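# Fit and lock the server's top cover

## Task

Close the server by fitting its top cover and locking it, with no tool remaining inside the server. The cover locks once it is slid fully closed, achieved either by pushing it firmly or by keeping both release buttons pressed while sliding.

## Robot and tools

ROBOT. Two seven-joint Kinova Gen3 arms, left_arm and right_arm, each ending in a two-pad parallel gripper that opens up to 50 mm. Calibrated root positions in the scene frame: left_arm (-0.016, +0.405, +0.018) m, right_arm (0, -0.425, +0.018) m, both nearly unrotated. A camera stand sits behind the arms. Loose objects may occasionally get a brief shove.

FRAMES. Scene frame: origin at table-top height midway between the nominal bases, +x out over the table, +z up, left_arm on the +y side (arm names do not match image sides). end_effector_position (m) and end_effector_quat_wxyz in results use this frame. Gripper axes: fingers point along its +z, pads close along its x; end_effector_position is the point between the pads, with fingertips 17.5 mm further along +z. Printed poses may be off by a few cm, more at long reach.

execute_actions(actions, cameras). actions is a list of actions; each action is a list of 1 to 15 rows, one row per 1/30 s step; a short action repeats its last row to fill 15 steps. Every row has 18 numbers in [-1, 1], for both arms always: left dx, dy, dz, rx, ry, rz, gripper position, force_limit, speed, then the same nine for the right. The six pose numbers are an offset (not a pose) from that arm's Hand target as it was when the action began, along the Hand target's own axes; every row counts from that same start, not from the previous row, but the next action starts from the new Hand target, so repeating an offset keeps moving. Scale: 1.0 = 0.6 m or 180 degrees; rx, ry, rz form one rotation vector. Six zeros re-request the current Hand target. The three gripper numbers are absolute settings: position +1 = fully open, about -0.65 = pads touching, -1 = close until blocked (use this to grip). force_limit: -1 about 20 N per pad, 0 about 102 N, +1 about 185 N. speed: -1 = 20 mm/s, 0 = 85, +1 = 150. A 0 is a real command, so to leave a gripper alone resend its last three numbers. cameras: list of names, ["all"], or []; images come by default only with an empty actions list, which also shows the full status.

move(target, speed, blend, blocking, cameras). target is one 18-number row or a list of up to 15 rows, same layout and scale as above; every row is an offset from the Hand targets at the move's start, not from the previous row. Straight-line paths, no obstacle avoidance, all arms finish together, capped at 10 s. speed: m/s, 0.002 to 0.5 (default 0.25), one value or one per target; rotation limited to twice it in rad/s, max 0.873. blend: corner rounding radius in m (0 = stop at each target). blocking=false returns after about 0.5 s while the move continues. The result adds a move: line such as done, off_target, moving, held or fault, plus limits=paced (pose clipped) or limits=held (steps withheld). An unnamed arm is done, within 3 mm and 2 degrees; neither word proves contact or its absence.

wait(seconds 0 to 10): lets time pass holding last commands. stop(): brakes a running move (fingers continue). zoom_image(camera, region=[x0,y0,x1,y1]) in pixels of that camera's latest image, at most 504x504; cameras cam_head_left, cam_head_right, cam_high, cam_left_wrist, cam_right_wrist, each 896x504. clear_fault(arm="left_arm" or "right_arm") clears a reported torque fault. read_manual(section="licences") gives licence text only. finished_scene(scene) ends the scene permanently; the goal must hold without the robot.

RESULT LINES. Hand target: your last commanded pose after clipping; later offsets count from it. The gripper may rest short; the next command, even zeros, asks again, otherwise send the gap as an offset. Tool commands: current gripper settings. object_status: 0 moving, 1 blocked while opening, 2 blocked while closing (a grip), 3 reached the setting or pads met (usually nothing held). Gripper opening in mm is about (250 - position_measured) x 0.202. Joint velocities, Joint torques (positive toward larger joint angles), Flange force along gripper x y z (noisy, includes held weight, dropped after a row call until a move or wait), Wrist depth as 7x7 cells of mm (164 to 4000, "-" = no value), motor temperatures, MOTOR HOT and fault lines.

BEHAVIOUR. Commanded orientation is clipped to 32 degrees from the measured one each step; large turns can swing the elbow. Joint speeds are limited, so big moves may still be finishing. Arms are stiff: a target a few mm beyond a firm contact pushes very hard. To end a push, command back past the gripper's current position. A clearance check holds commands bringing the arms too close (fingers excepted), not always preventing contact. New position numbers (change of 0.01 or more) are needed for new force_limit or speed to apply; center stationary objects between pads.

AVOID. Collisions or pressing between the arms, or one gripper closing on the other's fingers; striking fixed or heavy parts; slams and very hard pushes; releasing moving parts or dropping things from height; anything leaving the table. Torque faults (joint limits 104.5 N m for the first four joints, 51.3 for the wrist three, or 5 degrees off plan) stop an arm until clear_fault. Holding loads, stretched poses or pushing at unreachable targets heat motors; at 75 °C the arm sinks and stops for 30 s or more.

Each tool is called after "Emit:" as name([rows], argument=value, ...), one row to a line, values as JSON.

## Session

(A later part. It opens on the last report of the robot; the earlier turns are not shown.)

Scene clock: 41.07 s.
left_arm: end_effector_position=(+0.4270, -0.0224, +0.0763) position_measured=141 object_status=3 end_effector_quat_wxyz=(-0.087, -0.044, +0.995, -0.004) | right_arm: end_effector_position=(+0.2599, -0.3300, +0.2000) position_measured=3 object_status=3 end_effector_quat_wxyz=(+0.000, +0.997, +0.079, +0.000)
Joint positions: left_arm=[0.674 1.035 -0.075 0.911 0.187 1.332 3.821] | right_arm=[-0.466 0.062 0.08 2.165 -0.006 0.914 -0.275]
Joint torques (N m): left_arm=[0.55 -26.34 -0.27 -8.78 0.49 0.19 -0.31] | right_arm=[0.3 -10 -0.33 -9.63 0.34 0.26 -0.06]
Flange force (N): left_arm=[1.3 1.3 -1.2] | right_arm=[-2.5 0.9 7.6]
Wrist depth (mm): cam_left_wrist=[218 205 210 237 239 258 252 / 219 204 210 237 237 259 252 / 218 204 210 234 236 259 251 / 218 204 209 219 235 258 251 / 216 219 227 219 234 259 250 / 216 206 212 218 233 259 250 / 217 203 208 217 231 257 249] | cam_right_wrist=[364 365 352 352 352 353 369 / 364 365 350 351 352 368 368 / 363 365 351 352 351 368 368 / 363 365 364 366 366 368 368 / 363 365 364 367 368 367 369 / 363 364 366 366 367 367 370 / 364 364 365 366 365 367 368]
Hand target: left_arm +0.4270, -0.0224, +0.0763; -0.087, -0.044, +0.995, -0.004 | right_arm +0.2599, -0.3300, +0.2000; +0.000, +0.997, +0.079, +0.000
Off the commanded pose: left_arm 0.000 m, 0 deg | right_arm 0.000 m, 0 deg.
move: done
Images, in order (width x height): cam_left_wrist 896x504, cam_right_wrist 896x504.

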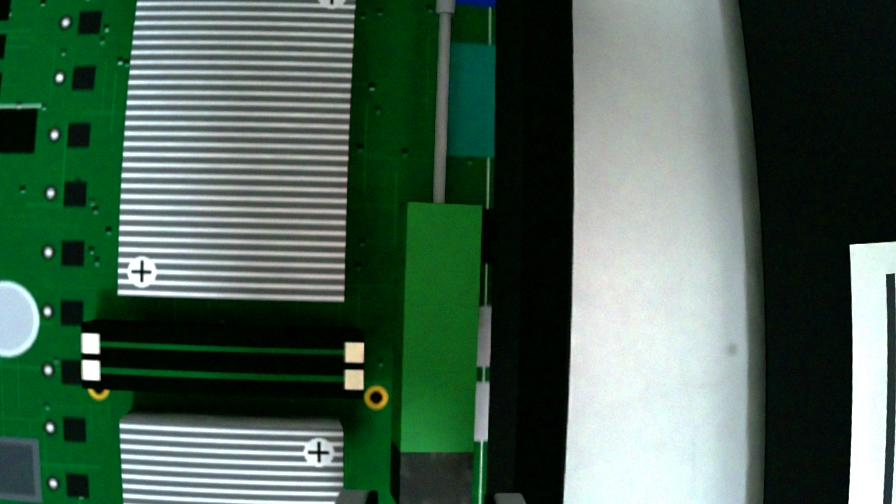

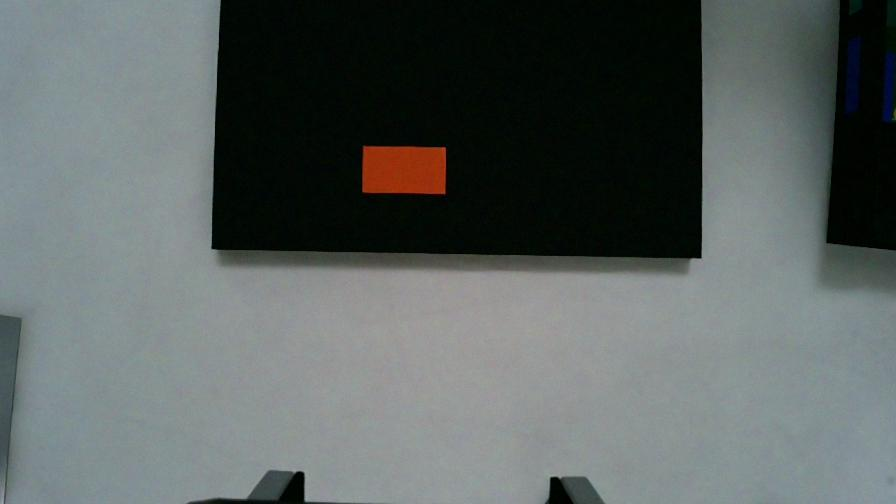

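Emit:
zoom_image(camera="cam_left_wrist", region=[330, 384, 540, 504])

Scaled by 2.400 from the camera's 896x504 image, which has a finer 1280x720 frame.

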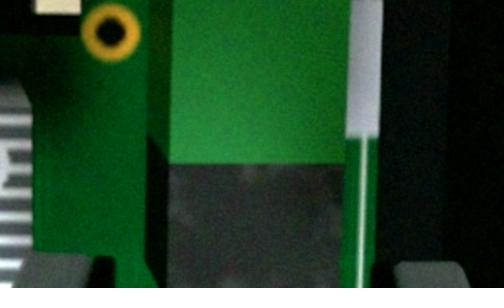

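Emit:
zoom_image(camera="cam_left_wrist", region=[470, 380, 590, 504])

Emit:
zoom_image(camera="cam_left_wrist", region=[470, 0, 590, 124])

Scaled by 4.065 from the camera's 896x504 image, which has a finer 1280x720 frame.

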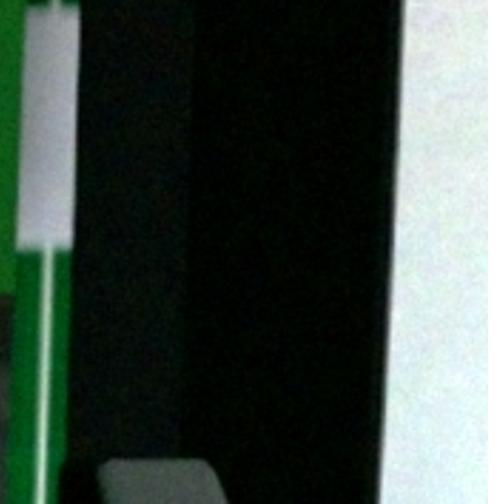

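Scaled by 4.065 from the camera's 896x504 image, which has a finer 1280x720 frame.

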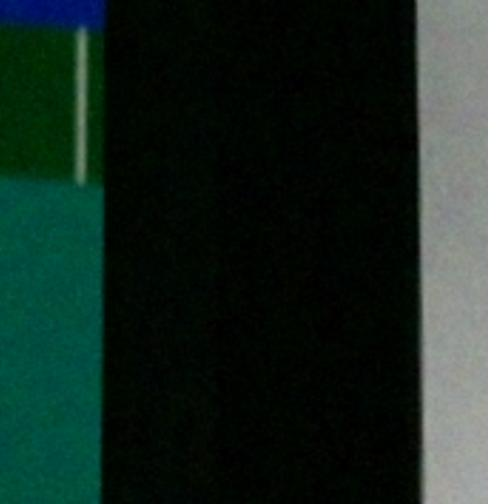

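Emit:
move([
  [0.0135, -0.0151, 0.0215, 0, -0.0556, 0, 0.109, -0.6, -0.3, 0, 0, 0, 0, 0, 0, 1, 1, 1],
  [0.0034, -0.0151, 0.0790, 0, -0.0556, 0, 0.109, -0.6, -0.3, 0, 0, 0, 0, 0, 0, 1, 1, 1],
], speed=[0.2, 0.07], blend=[0.003, 0], cameras=["cam_left_wrist", "cam_high"])

Emit:
zoom_image(camera="cam_left_wrist", region=[250, 254, 650, 504])

Scene clock: 47.70 s.
left_arm: end_effector_position=(+0.4176, -0.0323, +0.0300) position_measured=137 object_status=3 end_effector_quat_wxyz=(+0.000, -0.044, +0.999, +0.000) | right_arm: end_effector_position=(+0.2599, -0.3300, +0.2000) position_measured=3 object_status=3 end_effector_quat_wxyz=(+0.000, +0.997, +0.079, +0.000)
Joint positions: left_arm=[0.797 0.995 -0.14 1.155 0.139 1.001 3.892] | right_arm=[-0.466 0.062 0.08 2.165 -0.006 0.914 -0.275]
Joint torques (N m): left_arm=[0.56 -25.43 -1.21 -8.2 0.09 -0.53 -0.3] | right_arm=[0.32 -10.09 -0.34 -9.59 0.35 0.3 -0.22]
Flange force (N): left_arm=[-0.3 0.1 -1.9] | right_arm=[-2.0 1.4 7.9]
Wrist depth (mm): cam_left_wrist=[168 168 169 189 194 198 199 / 168 168 168 189 193 198 198 / 167 167 168 189 193 198 198 / 167 167 187 170 - 197 198 / 167 167 187 170 - 197 197 / 170 169 176 169 - 196 197 / 176 168 179 169 - 196 196] | cam_right_wrist=[364 364 351 351 352 352 368 / 363 365 350 351 352 368 369 / 364 364 350 352 352 367 368 / 364 364 365 366 366 368 368 / 363 365 366 367 368 368 368 / 363 365 365 366 366 368 369 / 363 364 365 366 367 367 369]
Hand target: left_arm +0.4176, -0.0323, +0.0300; +0.000, -0.044, +0.999, +0.000 | right_arm +0.2599, -0.3300, +0.2000; +0.000, +0.997, +0.079, +0.000
Off the commanded pose: left_arm 0.000 m, 0 deg | right_arm 0.000 m, 0 deg.
move: done
Images, in order (width x height): cam_high 896x504, cam_left_wrist 896x504.

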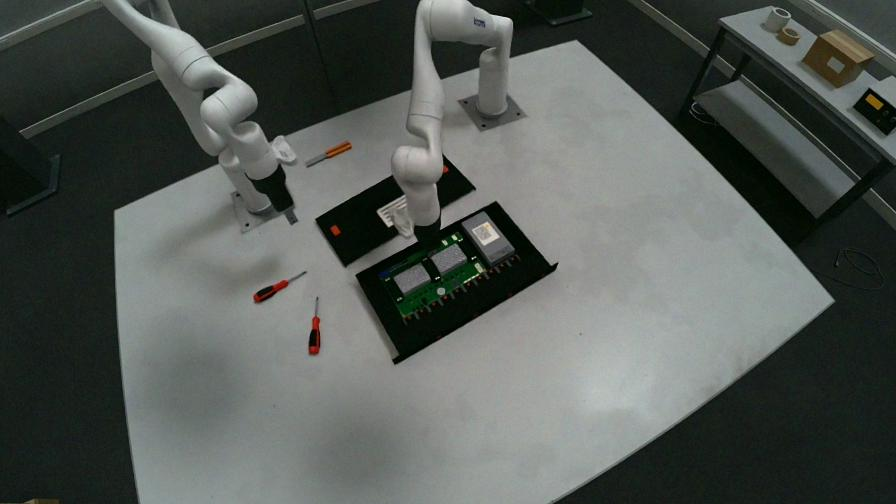

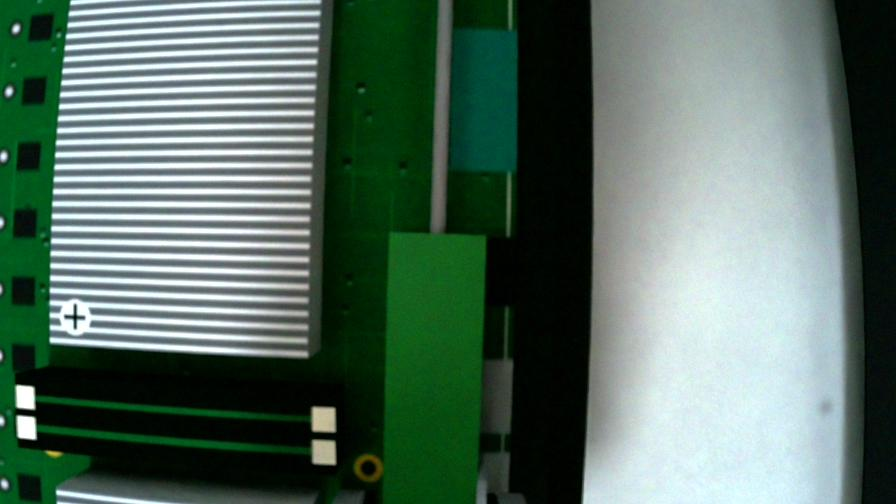

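Scaled by 1.260 from the camera's 896x504 image, which has a finer 1280x720 frame.

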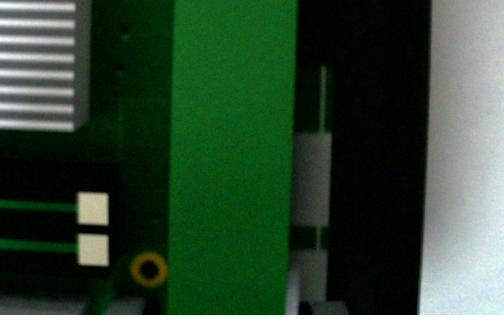

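Emit:
execute_actions([
  [[0,0,0,0,0,0,-1,-0.6,-0.3,0,0,0,0,0,0,1,1,1]],
])

Scene clock: 49.73 s.
left_arm: end_effector_position=(+0.4176, -0.0323, +0.0299) position_measured=165 object_status=2 end_effector_quat_wxyz=(+0.000, -0.044, +0.999, +0.000) | right_arm: end_effector_position=(+0.2599, -0.3300, +0.2000) position_measured=3 object_status=3 end_effector_quat_wxyz=(+0.000, +0.997, +0.079, +0.000)
Joint positions: left_arm=[0.797 0.995 -0.14 1.155 0.139 1 3.892] | right_arm=[-0.466 0.062 0.08 2.165 -0.006 0.914 -0.275]
Joint torques (N m): left_arm=[0.51 -25.19 -1.23 -8.08 0.09 -0.27 -0.29] | right_arm=[0.25 -9.99 -0.41 -9.62 0.3 0.3 -0.21]
Wrist depth (mm): cam_left_wrist=[168 168 168 189 194 198 199 / 168 168 168 189 193 197 198 / 167 167 168 188 193 197 197 / 167 167 187 170 - 197 197 / 167 167 187 170 - 197 197 / 170 169 177 169 - 196 196 / 176 168 179 169 - 196 196] | cam_right_wrist=[364 365 350 352 353 354 370 / 364 365 350 352 352 368 369 / 363 365 351 352 352 368 368 / 364 365 365 366 366 368 369 / 364 363 365 366 367 368 369 / 363 364 365 366 367 368 368 / 364 364 365 366 367 366 368]
Hand target: left_arm +0.4176, -0.0323, +0.0299; +0.000, -0.044, +0.999, +0.000 | right_arm +0.2599, -0.3300, +0.2000; +0.000, +0.997, +0.079, +0.000
Off the commanded pose: left_arm 0.000 m, 0 deg | right_arm 0.000 m, 0 deg.

Emit:
move([
  [0,0,-0.2,0,0,0,-1,-0.6,-0.3,0,0,0,0,0,0,1,1,1],
  [0.0518,0.6944,-0.2,0,0,0,-1,-0.6,-0.3,0.0174,-0.035,0.1,0,0,0,1,1,1],
  [0.0518,0.6944,-0.04,0,0,0,-1,-0.6,-0.3,0.0174,-0.035,0.2,0,0,0,1,1,1],
  [0.0518,0.6944,0.0133,0,0,0,-1,-0.6,-0.3,0.0174,-0.035,0.2333,0,0,0,1,1,1],
], speed=[0.2,0.4,0.25,0.06], blend=[0.05,0.04,0.015,0], cameras=["cam_left_wrist","cam_high"])

Scene clock: 53.90 s.
left_arm: end_effector_position=(+0.3502, +0.3800, +0.0220) position_measured=165 object_status=2 end_effector_quat_wxyz=(+0.000, -0.044, +0.999, +0.000) | right_arm: end_effector_position=(+0.2669, -0.3077, +0.0600) position_measured=3 object_status=3 end_effector_quat_wxyz=(+0.000, +0.997, +0.079, +0.000)
Joint positions: left_arm=[0.121 0.632 -0.19 2.12 0.283 0.412 2.954] | right_arm=[-0.478 0.436 0.036 2.339 -0.04 0.368 -0.299]
Joint torques (N m): left_arm=[0.53 -15.97 -1.38 -3.76 0.05 -0.35 -0.29] | right_arm=[0.33 -13.72 -0.15 -5.37 0.35 0.27 -0.21]
Flange force (N): left_arm=[-0.1 0.9 -0.7] | right_arm=[-4.9 0.4 7.4]
Wrist depth (mm): cam_left_wrist=[189 190 190 190 190 191 191 / 189 189 190 190 190 191 191 / 189 189 189 189 190 190 191 / 188 188 189 170 189 190 190 / 188 188 188 170 189 190 190 / 187 188 188 169 189 189 189 / 187 187 188 169 188 188 189] | cam_right_wrist=[210 210 211 211 212 212 228 / 210 211 211 211 212 212 227 / 210 210 211 211 212 212 228 / 210 210 211 211 211 212 228 / 224 210 211 211 212 212 228 / 224 225 226 226 227 227 228 / 224 225 225 226 226 227 228]
Hand target: left_arm +0.3502, +0.3800, +0.0220; +0.000, -0.044, +0.999, +0.000 | right_arm +0.2669, -0.3077, +0.0600; +0.000, +0.997, +0.079, +0.000
Off the commanded pose: left_arm 0.000 m, 0 deg | right_arm 0.000 m, 0 deg.
move: done
Images, in order (width x height): cam_high 896x504, cam_left_wrist 896x504.

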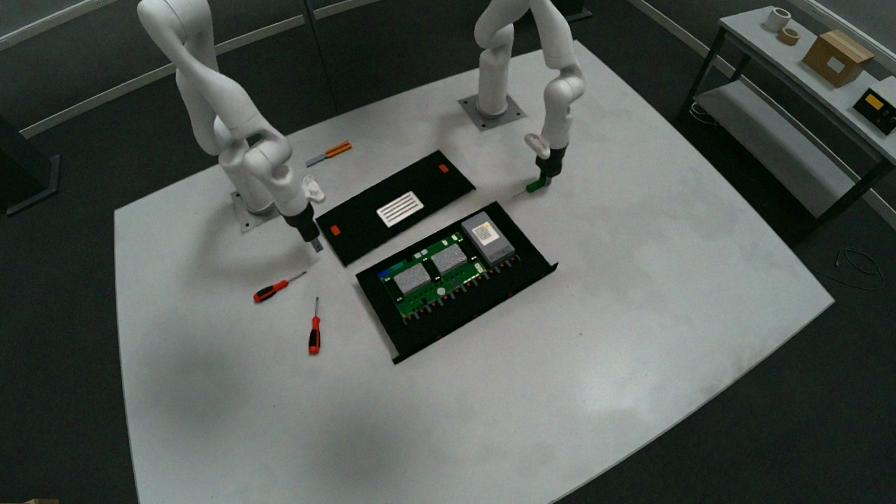

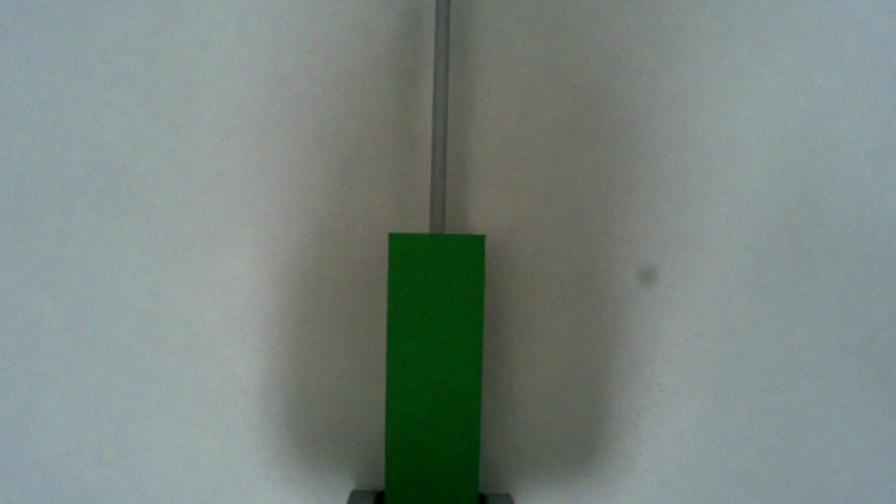

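Emit:
move([
  [0,0,0.0025,0,0,0,-1,-0.6,-0.3,0,0,0,0,0,0,1,1,1],
  [0,0,0.0025,0,0,0,0.34,-0.6,-1,0,0,0,0,0,0,1,1,1],
  [0,0,-0.05,0,0,0,0.34,-0.6,-1,0,0,0,0,0,0,1,1,1],
  [0.0,0.0,-0.17,0,0,0,0.34,-0.6,-1,0,0,0,0,0,0,1,1,1],
  [0.3043,-0.2666,-0.17,0,0,-0.02144,0.34,-0.6,-1,0,0,0,0,0,0,1,1,1],
  [0.3043,-0.2666,-0.0633,0,0,-0.02144,1,1,1,0,0,0,0,0,0,1,1,1],
], speed=[0.03,0.03,0.1,0.25,0.35,0.25], blend=[0,0,0.01,0.04,0.04,0], cameras=["cam_left_wrist","cam_right_wrist","cam_high","cam_head_left"])

Scene clock: 59.07 s.
left_arm: end_effector_position=(+0.1823, +0.2047, +0.0599) position_measured=3 object_status=3 end_effector_quat_wxyz=(+0.000, -0.077, +0.997, +0.000) | right_arm: end_effector_position=(+0.2669, -0.3077, +0.0600) position_measured=3 object_status=3 end_effector_quat_wxyz=(+0.000, +0.997, +0.079, +0.000)
Joint positions: left_arm=[0.798 0.427 -0.146 2.365 0.171 0.359 3.82] | right_arm=[-0.478 0.436 0.036 2.339 -0.04 0.367 -0.299]
Joint torques (N m): left_arm=[0.46 -11.72 -0.82 -3.43 0.05 -0.26 -0.3] | right_arm=[0.25 -13.56 -0.16 -5.43 0.33 0.3 -0.21]
Flange force (N): left_arm=[-0.4 0.7 -1.5] | right_arm=[-5.3 0.8 7.1]
Wrist depth (mm): cam_left_wrist=[213 212 213 213 214 215 215 / 212 212 213 213 214 214 214 / 212 212 212 213 213 213 214 / 212 211 212 212 213 213 214 / 225 211 211 212 212 213 228 / 225 226 226 226 227 227 227 / 225 225 225 226 227 226 227] | cam_right_wrist=[210 210 211 211 212 212 228 / 210 210 211 211 212 212 228 / 210 210 211 211 212 212 228 / 210 210 211 211 211 212 228 / 224 210 211 211 212 212 228 / 225 225 226 226 226 227 227 / 225 225 225 226 226 227 228]
Hand target: left_arm +0.1823, +0.2047, +0.0599; +0.000, -0.077, +0.997, +0.000 | right_arm +0.2669, -0.3077, +0.0600; +0.000, +0.997, +0.079, +0.000
Off the commanded pose: left_arm 0.000 m, 0 deg | right_arm 0.000 m, 0 deg.
move: done; blend cut to 0.036 m at target 4, 0.032 m at target 5
Images, in order (width x height): cam_head_left 896x504, cam_high 896x504, cam_left_wrist 896x504, cam_right_wrist 896x504.

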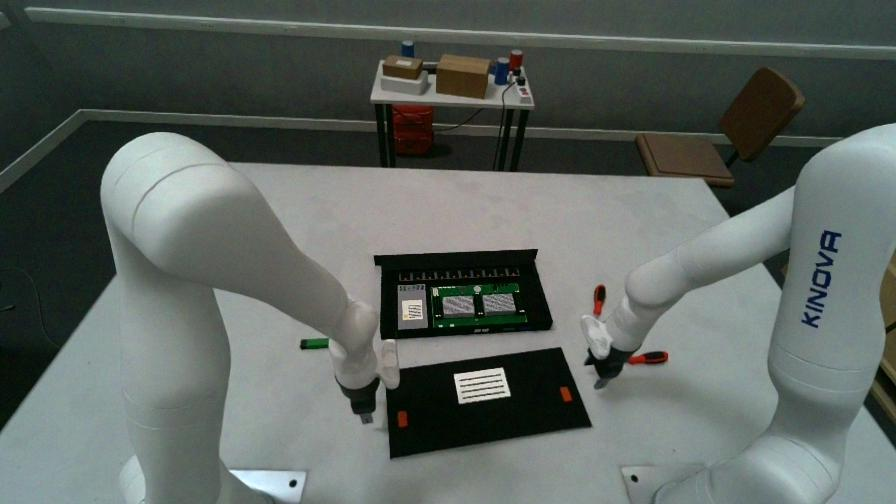

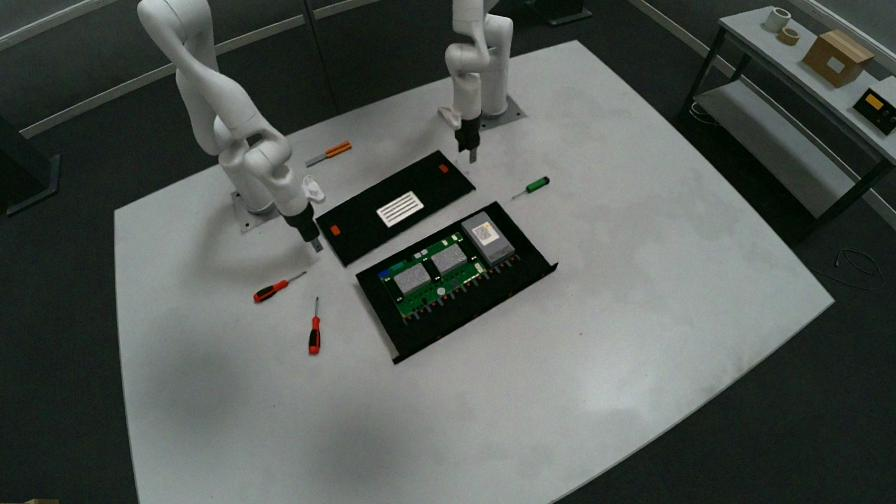

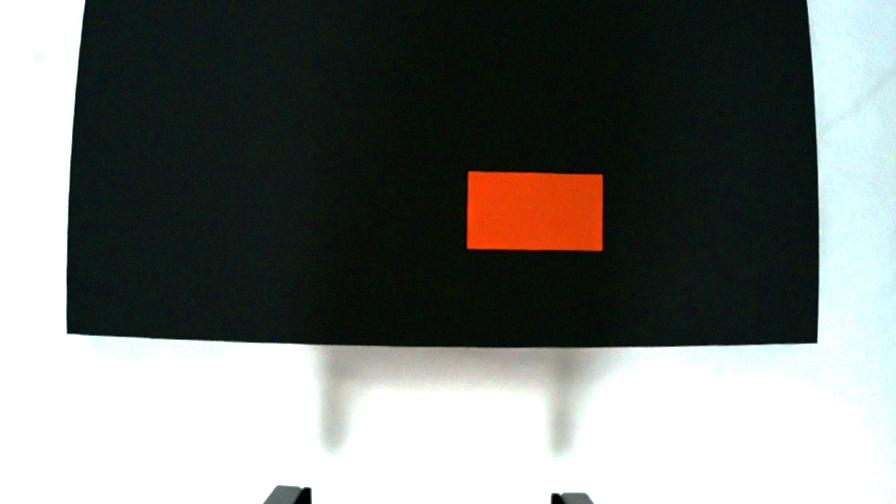

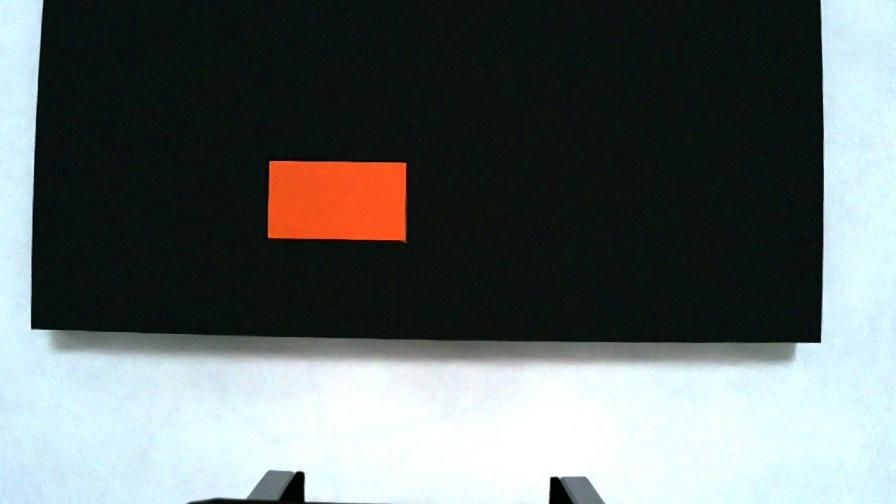

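Emit:
zoom_image(camera="cam_left_wrist", region=[198, 320, 698, 370])

Emit:
zoom_image(camera="cam_right_wrist", region=[198, 310, 698, 360])

Emit:
zoom_image(camera="cam_high", region=[350, 195, 570, 370])

Scaled by 1.008 from the camera's 896x504 image, which has a finer 1280x720 frame.

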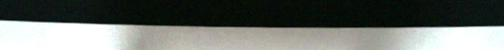

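Scaled by 1.008 from the camera's 896x504 image, which has a finer 1280x720 frame.

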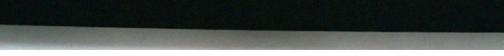

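Scaled by 2.291 from the camera's 896x504 image, which has a finer 1280x720 frame.

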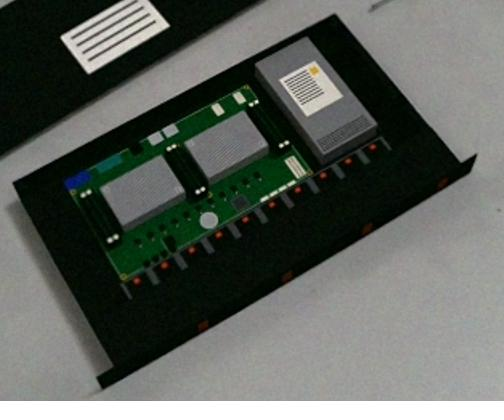

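Emit:
move(target=[-0.48695,0.01029,-0.11683,0,0,0.02056,1,1,1,0.39968,0.01361,-0.1167,0,0,0.02144,1,1,1], speed=0.4, cameras=["cam_left_wrist","cam_right_wrist","cam_head_left"])

Scene clock: 64.77 s.
left_arm: end_effector_position=(+0.4700, +0.2559, +0.1301) position_measured=3 object_status=3 end_effector_quat_wxyz=(+0.000, -0.045, +0.999, +0.000) | right_arm: end_effector_position=(+0.5050, -0.2780, +0.1299) position_measured=3 object_status=3 end_effector_quat_wxyz=(+0.000, +0.999, +0.045, +0.000)
Joint positions: left_arm=[0.328 0.641 -0.158 1.541 0.114 0.969 3.387] | right_arm=[-0.328 0.673 0.078 1.477 -0.057 0.994 -0.194]
Joint torques (N m): left_arm=[0.45 -20.02 -1.25 -8.13 0.09 -0.04 -0.3] | right_arm=[0.28 -22.42 0.33 -9.8 0.34 0.24 -0.2]
Flange force (N): left_arm=[1.6 0.7 -1.0] | right_arm=[-4.9 0.9 4.8]
Wrist depth (mm): cam_left_wrist=[251 268 268 268 269 269 301 / 250 266 267 267 268 269 299 / 249 293 292 293 294 286 300 / 249 292 292 293 294 295 299 / 295 294 296 296 296 297 298 / 294 294 295 295 297 297 298 / 292 294 294 295 296 297 298] | cam_right_wrist=[294 287 269 272 289 267 251 / 294 286 287 288 288 267 251 / 294 291 291 291 293 293 251 / 293 281 291 292 292 292 251 / 294 294 295 295 295 297 298 / 293 294 295 295 296 297 297 / 294 294 295 296 296 297 297]
Hand target: left_arm +0.4700, +0.2559, +0.1301; +0.000, -0.045, +0.999, +0.000 | right_arm +0.5050, -0.2780, +0.1299; +0.000, +0.999, +0.045, +0.000
Off the commanded pose: left_arm 0.000 m, 0 deg | right_arm 0.000 m, 0 deg.
move: done
Images, in order (width x height): cam_head_left 896x504, cam_left_wrist 896x504, cam_right_wrist 896x504.

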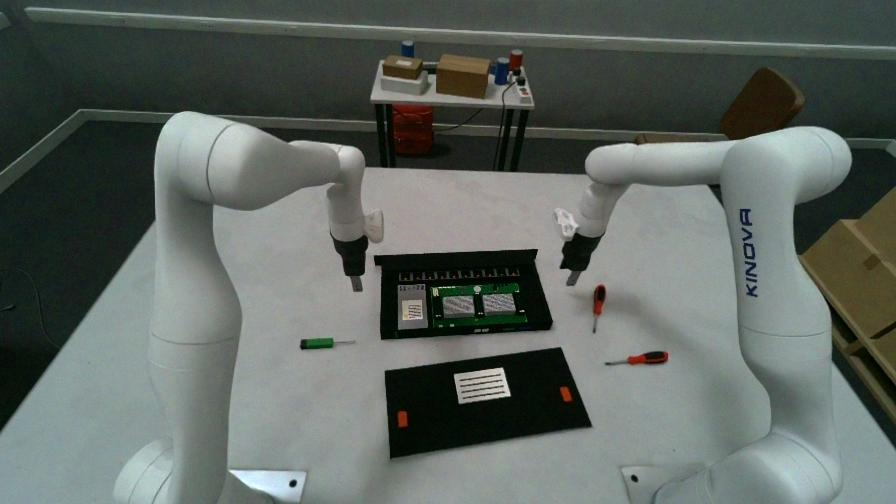

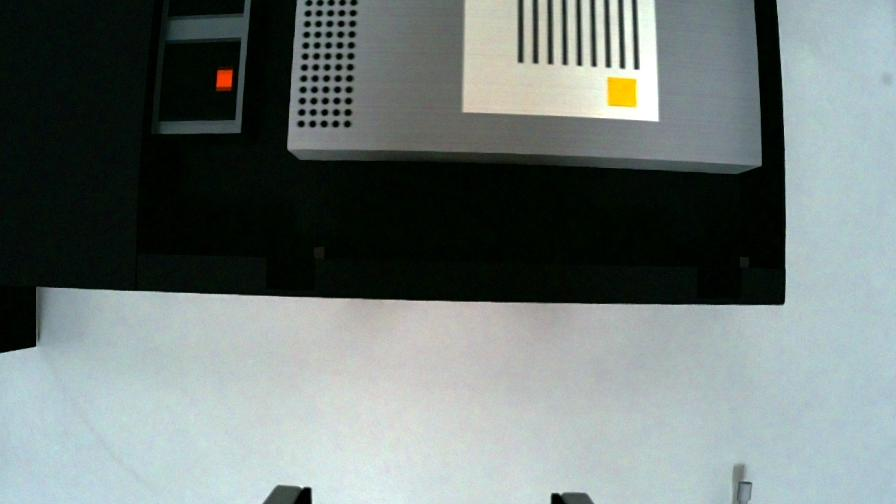

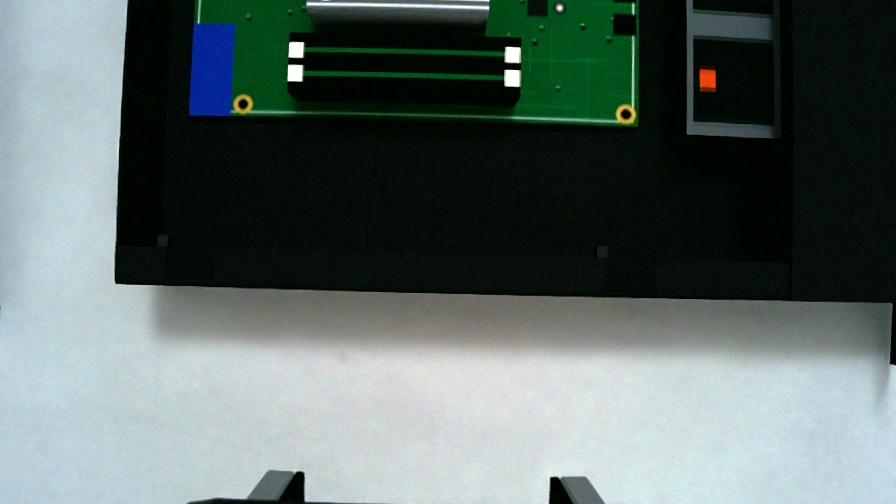

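Emit:
zoom_image(camera="cam_left_wrist", region=[100, 230, 350, 330])

Emit:
zoom_image(camera="cam_left_wrist", region=[600, 230, 850, 330])

Emit:
zoom_image(camera="cam_right_wrist", region=[80, 220, 330, 320])

Emit:
zoom_image(camera="cam_right_wrist", region=[560, 220, 810, 320])

Scaled by 2.016 from the camera's 896x504 image, which has a finer 1280x720 frame.

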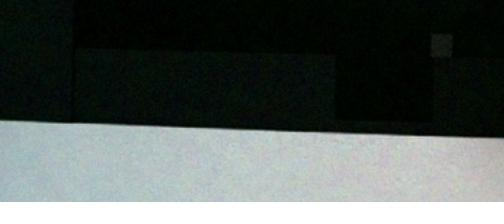

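Scaled by 2.016 from the camera's 896x504 image, which has a finer 1280x720 frame.

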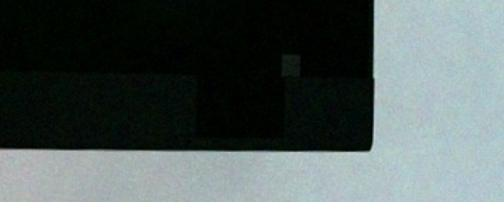

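Scaled by 2.016 from the camera's 896x504 image, which has a finer 1280x720 frame.

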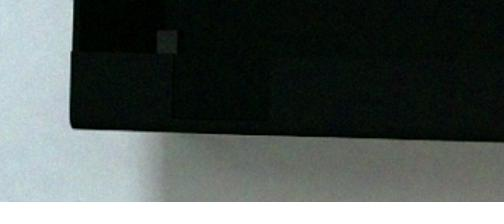

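Scaled by 2.016 from the camera's 896x504 image, which has a finer 1280x720 frame.

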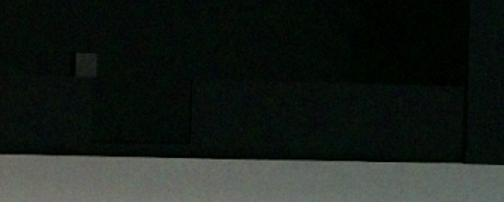

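Emit:
move([
  [0.48577,-0.07478,0.11683,0,0,-0.02367,1,1,1,-0.4061,-0.0137,0.1165,0,0,-0.022,1,1,1],
  [0.48577,-0.07478,0.18267,0,0,-0.02367,1,1,1,-0.4061,-0.0137,0.18233,0,0,-0.022,1,1,1],
  [0.485,-0.08472,0.18267,0,0,-0.02367,1,1,1,-0.40687,-0.02363,0.18233,0,0,-0.022,1,1,1],
], speed=[0.4,0.15,0.04], blend=[0.02,0,0])

Scene clock: 71.57 s.
left_arm: end_effector_position=(+0.1848, +0.1791, +0.0204) position_measured=3 object_status=3 end_effector_quat_wxyz=(+0.000, -0.082, +0.997, +0.000) | right_arm: end_effector_position=(+0.2606, -0.2861, +0.0206) position_measured=3 object_status=3 end_effector_quat_wxyz=(+0.000, +0.997, +0.080, +0.000)
Joint positions: left_arm=[0.82 0.571 -0.101 2.331 0.223 0.247 3.844] | right_arm=[-0.543 0.566 0.024 2.355 -0.057 0.222 -0.357]
Joint torques (N m): left_arm=[0.57 -13.36 -0.79 -2.41 0.08 -0.27 -0.29] | right_arm=[0.45 -14.58 -0.13 -4.18 0.35 0.3 -0.11]
Flange force (N): left_arm=[-0.8 1.4 -1.1] | right_arm=[-6.8 0.3 6.3]
Wrist depth (mm): cam_left_wrist=[173 173 173 174 174 174 175 / 172 173 173 173 174 174 174 / 172 172 173 173 173 174 174 / 172 172 172 173 173 173 173 / 171 171 172 172 173 173 173 / 171 171 171 172 172 173 173 / 185 171 171 172 172 172 172] | cam_right_wrist=[171 171 172 172 172 173 173 / 171 171 171 172 172 173 173 / 171 171 171 172 172 173 173 / 171 171 172 172 172 173 173 / 171 171 171 172 172 172 173 / 171 171 171 172 172 173 173 / 185 186 172 186 172 187 188]
Hand target: left_arm +0.1848, +0.1790, +0.0204; +0.000, -0.082, +0.997, +0.000 | right_arm +0.2606, -0.2860, +0.0206; +0.000, +0.997, +0.080, +0.000
Off the commanded pose: left_arm 0.000 m, 0 deg | right_arm 0.000 m, 0 deg.
move: done; blend cut to 0.0198 m at target 1

Emit:
move(target=[0,-0.00667,0,0,0,0,1,1,1,0,-0.00667,0,0,0,0,1,1,1], speed=0.02)

Scene clock: 72.50 s.
left_arm: end_effector_position=(+0.1854, +0.1752, +0.0203) position_measured=3 object_status=3 end_effector_quat_wxyz=(+0.000, -0.082, +0.997, +0.000) | right_arm: end_effector_position=(+0.2600, -0.2822, +0.0206) position_measured=3 object_status=3 end_effector_quat_wxyz=(+0.000, +0.997, +0.080, +0.000)
Joint positions: left_arm=[0.83 0.574 -0.104 2.321 0.224 0.255 3.851] | right_arm=[-0.557 0.567 0.026 2.351 -0.06 0.225 -0.365]
Joint torques (N m): left_arm=[3.88 -16.11 4.86 -11.02 1.55 -3.77 -0.15] | right_arm=[-6.16 -14.98 -9.29 -8.92 -2.22 -2.02 -0.92]
Flange force (N): left_arm=[-2.4 19.6 -7.6] | right_arm=[-4.0 25.9 -1.2]
Wrist depth (mm): cam_left_wrist=[172 172 173 173 173 174 175 / 172 172 172 173 173 174 174 / 171 172 172 173 173 173 174 / 171 171 172 172 173 173 173 / 171 171 171 172 172 173 173 / 170 171 171 172 172 172 173 / 170 171 171 171 171 172 172] | cam_right_wrist=[171 171 171 172 172 173 173 / 171 171 171 172 172 172 173 / 170 171 171 172 172 173 173 / 170 171 171 172 172 172 173 / 170 171 171 171 172 172 173 / 170 171 171 172 172 172 173 / 171 171 171 172 172 172 173]
Hand target: left_arm +0.1854, +0.1751, +0.0204; +0.000, -0.082, +0.997, +0.000 | right_arm +0.2600, -0.2821, +0.0206; +0.000, +0.997, +0.080, +0.000
Off the commanded pose: left_arm 0.000 m, 0 deg | right_arm 0.000 m, 0 deg.
move: done

Emit:
move([
  [0,-0.0015,0,0,0,0,1,1,1,0,-0.0015,0,0,0,0,1,1,1],
  [0,-0.0015,-0.0333,0,0,0,1,1,1,0,-0.0015,-0.0333,0,0,0,1,1,1],
], speed=[0.02,0.03], cameras=["cam_left_wrist","cam_right_wrist","cam_head_left"])

Scene clock: 75.30 s.
left_arm: end_effector_position=(+0.1856, +0.1742, +0.0403) position_measured=3 object_status=3 end_effector_quat_wxyz=(+0.000, -0.082, +0.997, +0.000) | right_arm: end_effector_position=(+0.2599, -0.2812, +0.0405) position_measured=3 object_status=3 end_effector_quat_wxyz=(+0.000, +0.997, +0.080, +0.000)
Joint positions: left_arm=[0.858 0.514 -0.136 2.305 0.205 0.333 3.869] | right_arm=[-0.568 0.503 0.037 2.338 -0.058 0.302 -0.37]
Joint torques (N m): left_arm=[5.49 -22.22 6.65 -20.84 3.75 -7.67 0.45] | right_arm=[-7.85 -19.13 -11.59 -14.34 -3.89 -3.88 -1.29]
Flange force (N): left_arm=[-1.1 35.4 2.4] | right_arm=[-6.8 34.2 9.5]
Wrist depth (mm): cam_left_wrist=[189 185 181 178 174 170 168 / 189 185 181 177 174 170 167 / 188 184 180 177 174 170 167 / 188 184 180 177 173 170 167 / 187 183 180 176 173 169 167 / 187 183 179 176 172 169 166 / 204 183 178 175 172 168 166] | cam_right_wrist=[166 169 173 177 182 186 191 / 166 169 173 177 181 186 191 / 166 169 173 177 181 186 191 / 166 169 173 177 181 186 191 / 166 169 173 177 181 186 191 / 166 169 173 177 181 186 191 / 167 170 173 178 182 207 208]
Hand target: left_arm +0.1856, +0.1742, +0.0403; +0.000, -0.082, +0.997, +0.000 | right_arm +0.2599, -0.2812, +0.0406; +0.000, +0.997, +0.080, +0.000
Off the commanded pose: left_arm 0.000 m, 0 deg | right_arm 0.000 m, 0 deg.
move: done
Images, in order (width x height): cam_head_left 896x504, cam_left_wrist 896x504, cam_right_wrist 896x504.

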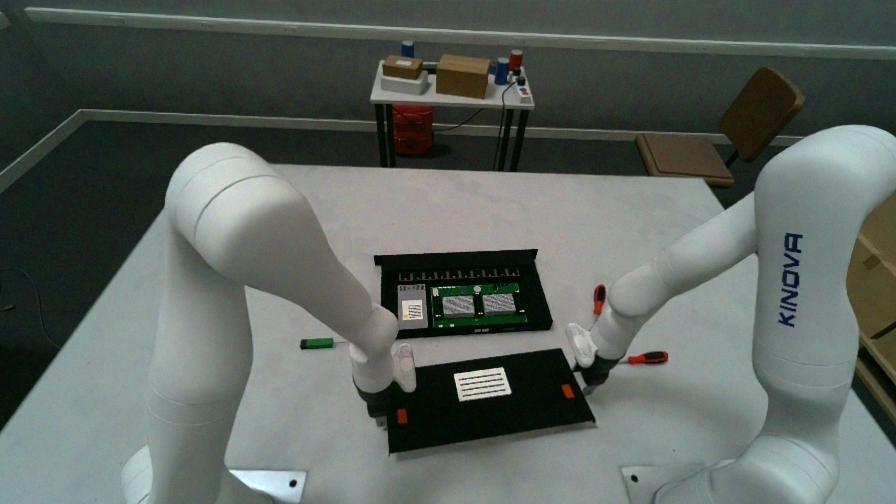

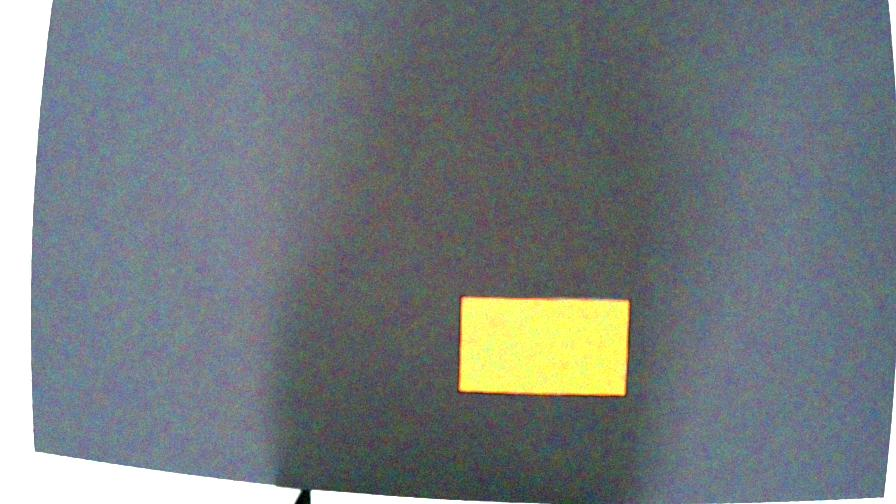

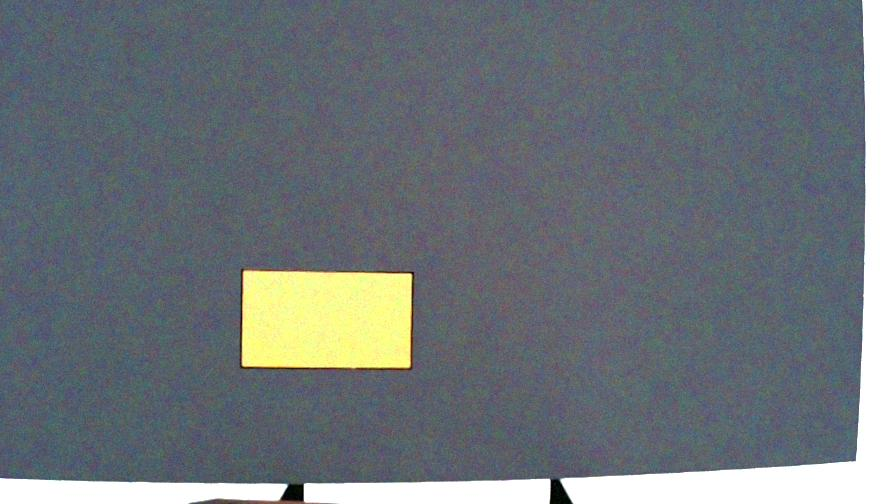

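Emit:
move([
  [0,0,0.0333,0,0,0,1,1,1,0,0,0.0333,0,0,0,1,1,1],
  [0,0,0.0333,0,0,0.00278,1,1,1,0,0,0.0333,0,0,-0.00278,1,1,1],
], speed=[0.04,0.02])

Scene clock: 77.90 s.
left_arm: end_effector_position=(+0.1856, +0.1742, +0.0204) position_measured=3 object_status=3 end_effector_quat_wxyz=(+0.000, -0.078, +0.997, +0.000) | right_arm: end_effector_position=(+0.2599, -0.2812, +0.0206) position_measured=3 object_status=3 end_effector_quat_wxyz=(+0.000, +0.996, +0.084, +0.000)
Joint positions: left_arm=[0.832 0.575 -0.103 2.318 0.221 0.257 3.847] | right_arm=[-0.559 0.567 0.025 2.35 -0.058 0.226 -0.362]
Joint torques (N m): left_arm=[7.25 -19.22 9.17 -21.56 1.29 -8.28 -1.62] | right_arm=[-10.39 -15.75 -15 -13.41 -0.89 -4 0.93]
Flange force (N): left_arm=[2.5 38.9 -12.6] | right_arm=[-8.9 35.4 -4.9]
Wrist depth (mm): cam_left_wrist=[171 172 172 172 173 173 174 / 171 171 172 172 173 173 174 / 171 171 172 172 172 173 173 / 170 171 171 172 172 173 173 / 170 171 171 171 172 172 173 / 170 170 171 171 172 172 172 / 170 170 170 171 171 172 172] | cam_right_wrist=[171 171 171 172 172 172 173 / 171 171 171 172 172 173 172 / 170 171 171 172 172 172 173 / 171 171 171 172 172 172 173 / 170 171 171 172 172 172 173 / 171 171 171 172 172 172 173 / 171 171 171 171 172 172 173]
Hand target: left_arm +0.1856, +0.1742, +0.0204; +0.000, -0.078, +0.997, +0.000 | right_arm +0.2599, -0.2812, +0.0206; +0.000, +0.996, +0.084, +0.000
Off the commanded pose: left_arm 0.000 m, 0 deg | right_arm 0.000 m, 0 deg.
move: done

Emit:
move(target=[0,0,0,0,0,-0.00167,1,1,1,0,0,0,0,0,0.00139,1,1,1], speed=0.02)

Scene clock: 78.77 s.
left_arm: end_effector_position=(+0.1856, +0.1742, +0.0204) position_measured=3 object_status=3 end_effector_quat_wxyz=(+0.000, -0.080, +0.997, +0.000) | right_arm: end_effector_position=(+0.2599, -0.2812, +0.0206) position_measured=3 object_status=3 end_effector_quat_wxyz=(+0.000, +0.997, +0.082, +0.000)
Joint positions: left_arm=[0.832 0.575 -0.104 2.318 0.223 0.257 3.85] | right_arm=[-0.559 0.567 0.026 2.35 -0.059 0.226 -0.365]
Joint torques (N m): left_arm=[6.69 -19.19 8.47 -21.52 1.87 -8.34 -0.98] | right_arm=[-10.06 -16.16 -14.51 -13.32 -1.47 -4 0.48]
Flange force (N): left_arm=[2.0 39.0 -12.6] | right_arm=[-7.9 35.8 -3.7]
Wrist depth (mm): cam_left_wrist=[171 172 172 173 173 174 174 / 171 172 172 172 173 173 173 / 171 171 172 172 172 173 174 / 170 171 171 172 172 173 173 / 170 170 171 171 172 172 173 / 170 170 171 171 171 172 172 / 170 170 171 171 171 172 172] | cam_right_wrist=[171 171 171 172 172 172 173 / 170 171 171 171 172 172 173 / 170 171 171 171 172 172 173 / 170 171 171 172 172 173 173 / 171 171 171 172 172 172 173 / 170 171 171 172 172 172 173 / 171 171 171 172 172 172 173]
Hand target: left_arm +0.1856, +0.1742, +0.0204; +0.000, -0.081, +0.997, +0.000 | right_arm +0.2599, -0.2812, +0.0206; +0.000, +0.997, +0.082, +0.000
Off the commanded pose: left_arm 0.000 m, 0 deg | right_arm 0.000 m, 0 deg.
move: done

Emit:
move(target=[0,0,0,0,0,-0.00115,1,1,1,0,0,0,0,0,0.00115,1,1,1], speed=0.02)

Scene clock: 80.03 s.
left_arm: end_effector_position=(+0.1856, +0.1742, +0.0204) position_measured=3 object_status=3 end_effector_quat_wxyz=(+0.000, -0.082, +0.997, +0.000) | right_arm: end_effector_position=(+0.2599, -0.2812, +0.0206) position_measured=3 object_status=3 end_effector_quat_wxyz=(+0.000, +0.997, +0.080, +0.000)
Joint positions: left_arm=[0.833 0.575 -0.105 2.318 0.224 0.257 3.852] | right_arm=[-0.56 0.567 0.026 2.35 -0.061 0.226 -0.367]
Joint torques (N m): left_arm=[5.99 -19.29 7.89 -21.06 3.17 -8.19 0.35] | right_arm=[-9.13 -16.37 -13.86 -14.14 -2.95 -4.59 -0.95]
Flange force (N): left_arm=[-0.3 39.4 -12.1] | right_arm=[-8.0 37.7 -5.0]
Wrist depth (mm): cam_left_wrist=[171 172 172 173 173 173 174 / 171 171 172 172 173 173 173 / 171 171 172 172 172 173 173 / 171 171 172 172 172 172 173 / 170 171 171 171 172 172 172 / 170 170 171 171 172 172 172 / 169 170 171 171 171 172 172] | cam_right_wrist=[171 171 171 172 172 172 173 / 170 171 171 172 172 172 173 / 170 171 171 171 172 172 173 / 171 171 171 172 172 172 173 / 170 171 171 171 172 172 173 / 170 171 171 171 172 172 173 / 171 171 171 172 172 172 172]
Hand target: left_arm +0.1856, +0.1742, +0.0204; +0.000, -0.082, +0.997, +0.000 | right_arm +0.2599, -0.2812, +0.0206; +0.000, +0.997, +0.080, +0.000
Off the commanded pose: left_arm 0.000 m, 0 deg | right_arm 0.000 m, 0 deg.
move: done

Emit:
move(target=[0,0,0,0,0,0.00055,1,1,1,0,0,0,0,0,-0.0006,1,1,1], speed=0.02)

Scene clock: 80.87 s.
left_arm: end_effector_position=(+0.1856, +0.1742, +0.0204) position_measured=3 object_status=3 end_effector_quat_wxyz=(+0.000, -0.081, +0.997, +0.000) | right_arm: end_effector_position=(+0.2599, -0.2812, +0.0206) position_measured=3 object_status=3 end_effector_quat_wxyz=(+0.000, +0.997, +0.081, +0.000)
Joint positions: left_arm=[0.833 0.575 -0.105 2.318 0.224 0.257 3.851] | right_arm=[-0.56 0.567 0.026 2.35 -0.06 0.226 -0.365]
Joint torques (N m): left_arm=[5.99 -19.23 7.81 -20.85 2.63 -8.05 -0.11] | right_arm=[-9.12 -16.16 -13.49 -12.77 -2.2 -3.8 -0.31]
Flange force (N): left_arm=[0.9 38.3 -11.6] | right_arm=[-6.9 35.0 -3.1]
Wrist depth (mm): cam_left_wrist=[172 172 172 172 173 174 174 / 171 172 172 172 173 173 174 / 171 171 172 172 173 173 173 / 171 171 171 172 172 172 173 / 170 171 171 171 172 172 173 / 170 170 171 171 172 172 172 / 170 170 170 171 171 172 172] | cam_right_wrist=[170 171 171 171 172 173 173 / 170 171 171 172 172 173 173 / 170 171 171 171 172 172 173 / 171 171 171 172 172 172 173 / 170 171 171 172 172 172 173 / 171 171 171 172 172 172 173 / 170 171 171 172 172 172 173]
Hand target: left_arm +0.1856, +0.1742, +0.0204; +0.000, -0.081, +0.997, +0.000 | right_arm +0.2599, -0.2812, +0.0206; +0.000, +0.997, +0.081, +0.000
Off the commanded pose: left_arm 0.000 m, 0 deg | right_arm 0.000 m, 0 deg.
move: done

Emit:
move(target=[0,0,-0.0333,0,0,0,1,1,1,0,0,-0.0333,0,0,0,1,1,1], speed=0.04)

Scene clock: 81.90 s.
left_arm: end_effector_position=(+0.1856, +0.1742, +0.0403) position_measured=3 object_status=3 end_effector_quat_wxyz=(+0.000, -0.081, +0.997, +0.000) | right_arm: end_effector_position=(+0.2599, -0.2812, +0.0405) position_measured=3 object_status=3 end_effector_quat_wxyz=(+0.000, +0.997, +0.081, +0.000)
Joint positions: left_arm=[0.858 0.514 -0.136 2.305 0.205 0.333 3.868] | right_arm=[-0.568 0.503 0.036 2.338 -0.057 0.302 -0.369]
Joint torques (N m): left_arm=[5.58 -22.44 6.53 -21.01 2.96 -7.27 -0.27] | right_arm=[-9.06 -19.37 -12.71 -13.94 -2.67 -3.49 -0.09]
Flange force (N): left_arm=[1.2 35.2 5.1] | right_arm=[-6.3 33.9 11.5]
Wrist depth (mm): cam_left_wrist=[171 172 172 172 173 173 174 / 171 171 172 172 173 173 174 / 171 171 172 172 172 173 173 / 171 171 171 172 172 172 173 / 170 171 171 171 172 172 173 / 170 170 171 171 172 172 172 / 170 170 170 171 171 172 172] | cam_right_wrist=[171 171 171 172 172 172 173 / 171 171 171 172 172 172 173 / 171 171 171 172 172 172 173 / 171 171 171 172 172 172 173 / 171 171 171 171 172 172 173 / 171 171 171 171 172 172 173 / 171 171 171 172 172 172 173]
Hand target: left_arm +0.1856, +0.1742, +0.0404; +0.000, -0.081, +0.997, +0.000 | right_arm +0.2599, -0.2812, +0.0406; +0.000, +0.997, +0.081, +0.000
Off the commanded pose: left_arm 0.000 m, 0 deg | right_arm 0.000 m, 0 deg.
move: done

Emit:
move([
  [0,0,-0.116,0,0,0,1,1,1,0,0,-0.116,0,0,0,1,1,1],
  [-0.43766,-0.00195,-0.116,0,0,0.02411,1,1,1,0.38028,-0.00083,-0.116,0,0,0.02411,1,1,1],
], speed=[0.12,0.15], blend=[0.03,0], cameras=["cam_head_left","cam_head_right","cam_high"])

Scene clock: 86.37 s.
left_arm: end_effector_position=(+0.4448, +0.2157, +0.1101) position_measured=3 object_status=3 end_effector_quat_wxyz=(+0.000, -0.044, +0.999, +0.000) | right_arm: end_effector_position=(+0.4850, -0.2438, +0.1101) position_measured=3 object_status=3 end_effector_quat_wxyz=(+0.000, +0.999, +0.043, +0.000)
Joint positions: left_arm=[0.44 0.652 -0.188 1.601 0.144 0.902 3.447] | right_arm=[-0.416 0.685 0.097 1.532 -0.076 0.928 -0.257]
Joint torques (N m): left_arm=[9.53 -24.66 8.78 -15.08 6.37 -3.03 0.29] | right_arm=[-11.75 -25.98 -12.35 -13.84 -5.63 -1 0.26]
Flange force (N): left_arm=[3.8 23.9 3.2] | right_arm=[-4.0 24.2 9.8]
Wrist depth (mm): cam_left_wrist=[171 172 172 173 173 174 174 / 171 172 172 173 173 173 174 / 171 171 171 172 173 173 174 / 170 171 171 172 172 173 173 / 170 171 171 172 172 172 173 / 170 170 171 171 172 172 173 / 169 170 170 171 171 172 172] | cam_right_wrist=[171 171 171 172 172 172 172 / 171 171 171 171 172 172 172 / 171 171 171 172 172 172 172 / 171 171 171 172 172 172 172 / 171 171 171 172 172 172 172 / 171 171 171 171 172 172 172 / 171 171 171 172 172 172 172]
Hand target: left_arm +0.4448, +0.2157, +0.1101; +0.000, -0.044, +0.999, +0.000 | right_arm +0.4850, -0.2438, +0.1101; +0.000, +0.999, +0.043, +0.000
Off the commanded pose: left_arm 0.000 m, 0 deg | right_arm 0.000 m, 0 deg.
move: done
Images, in order (width x height): cam_head_left 896x504, cam_head_right 896x504, cam_high 896x504.

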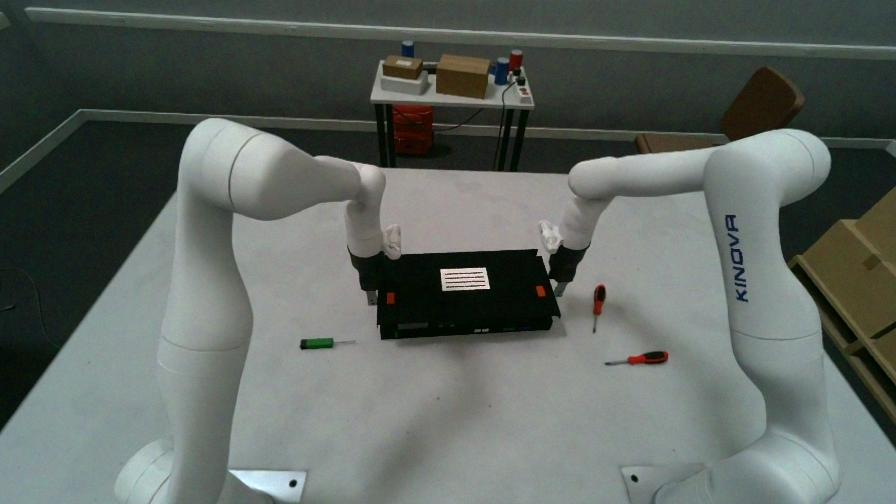

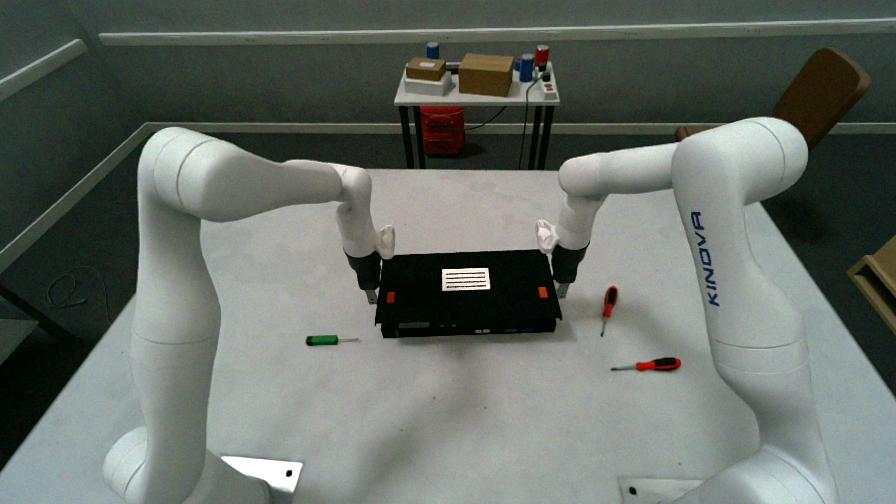

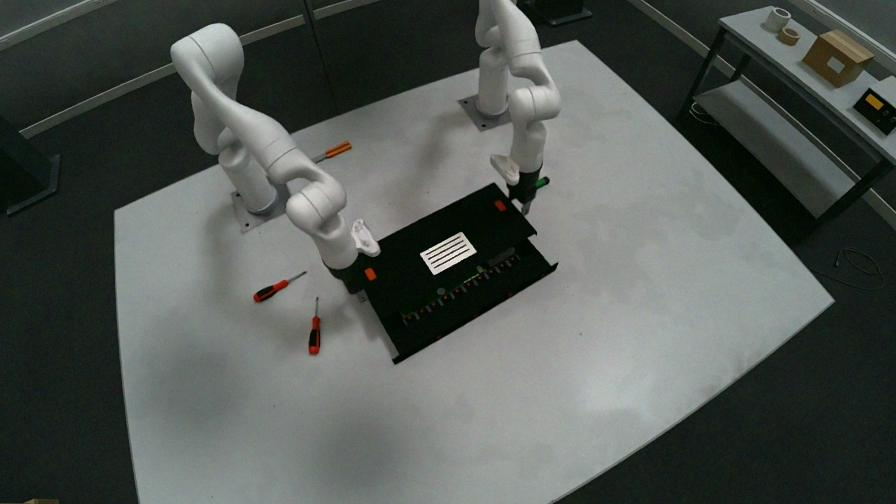

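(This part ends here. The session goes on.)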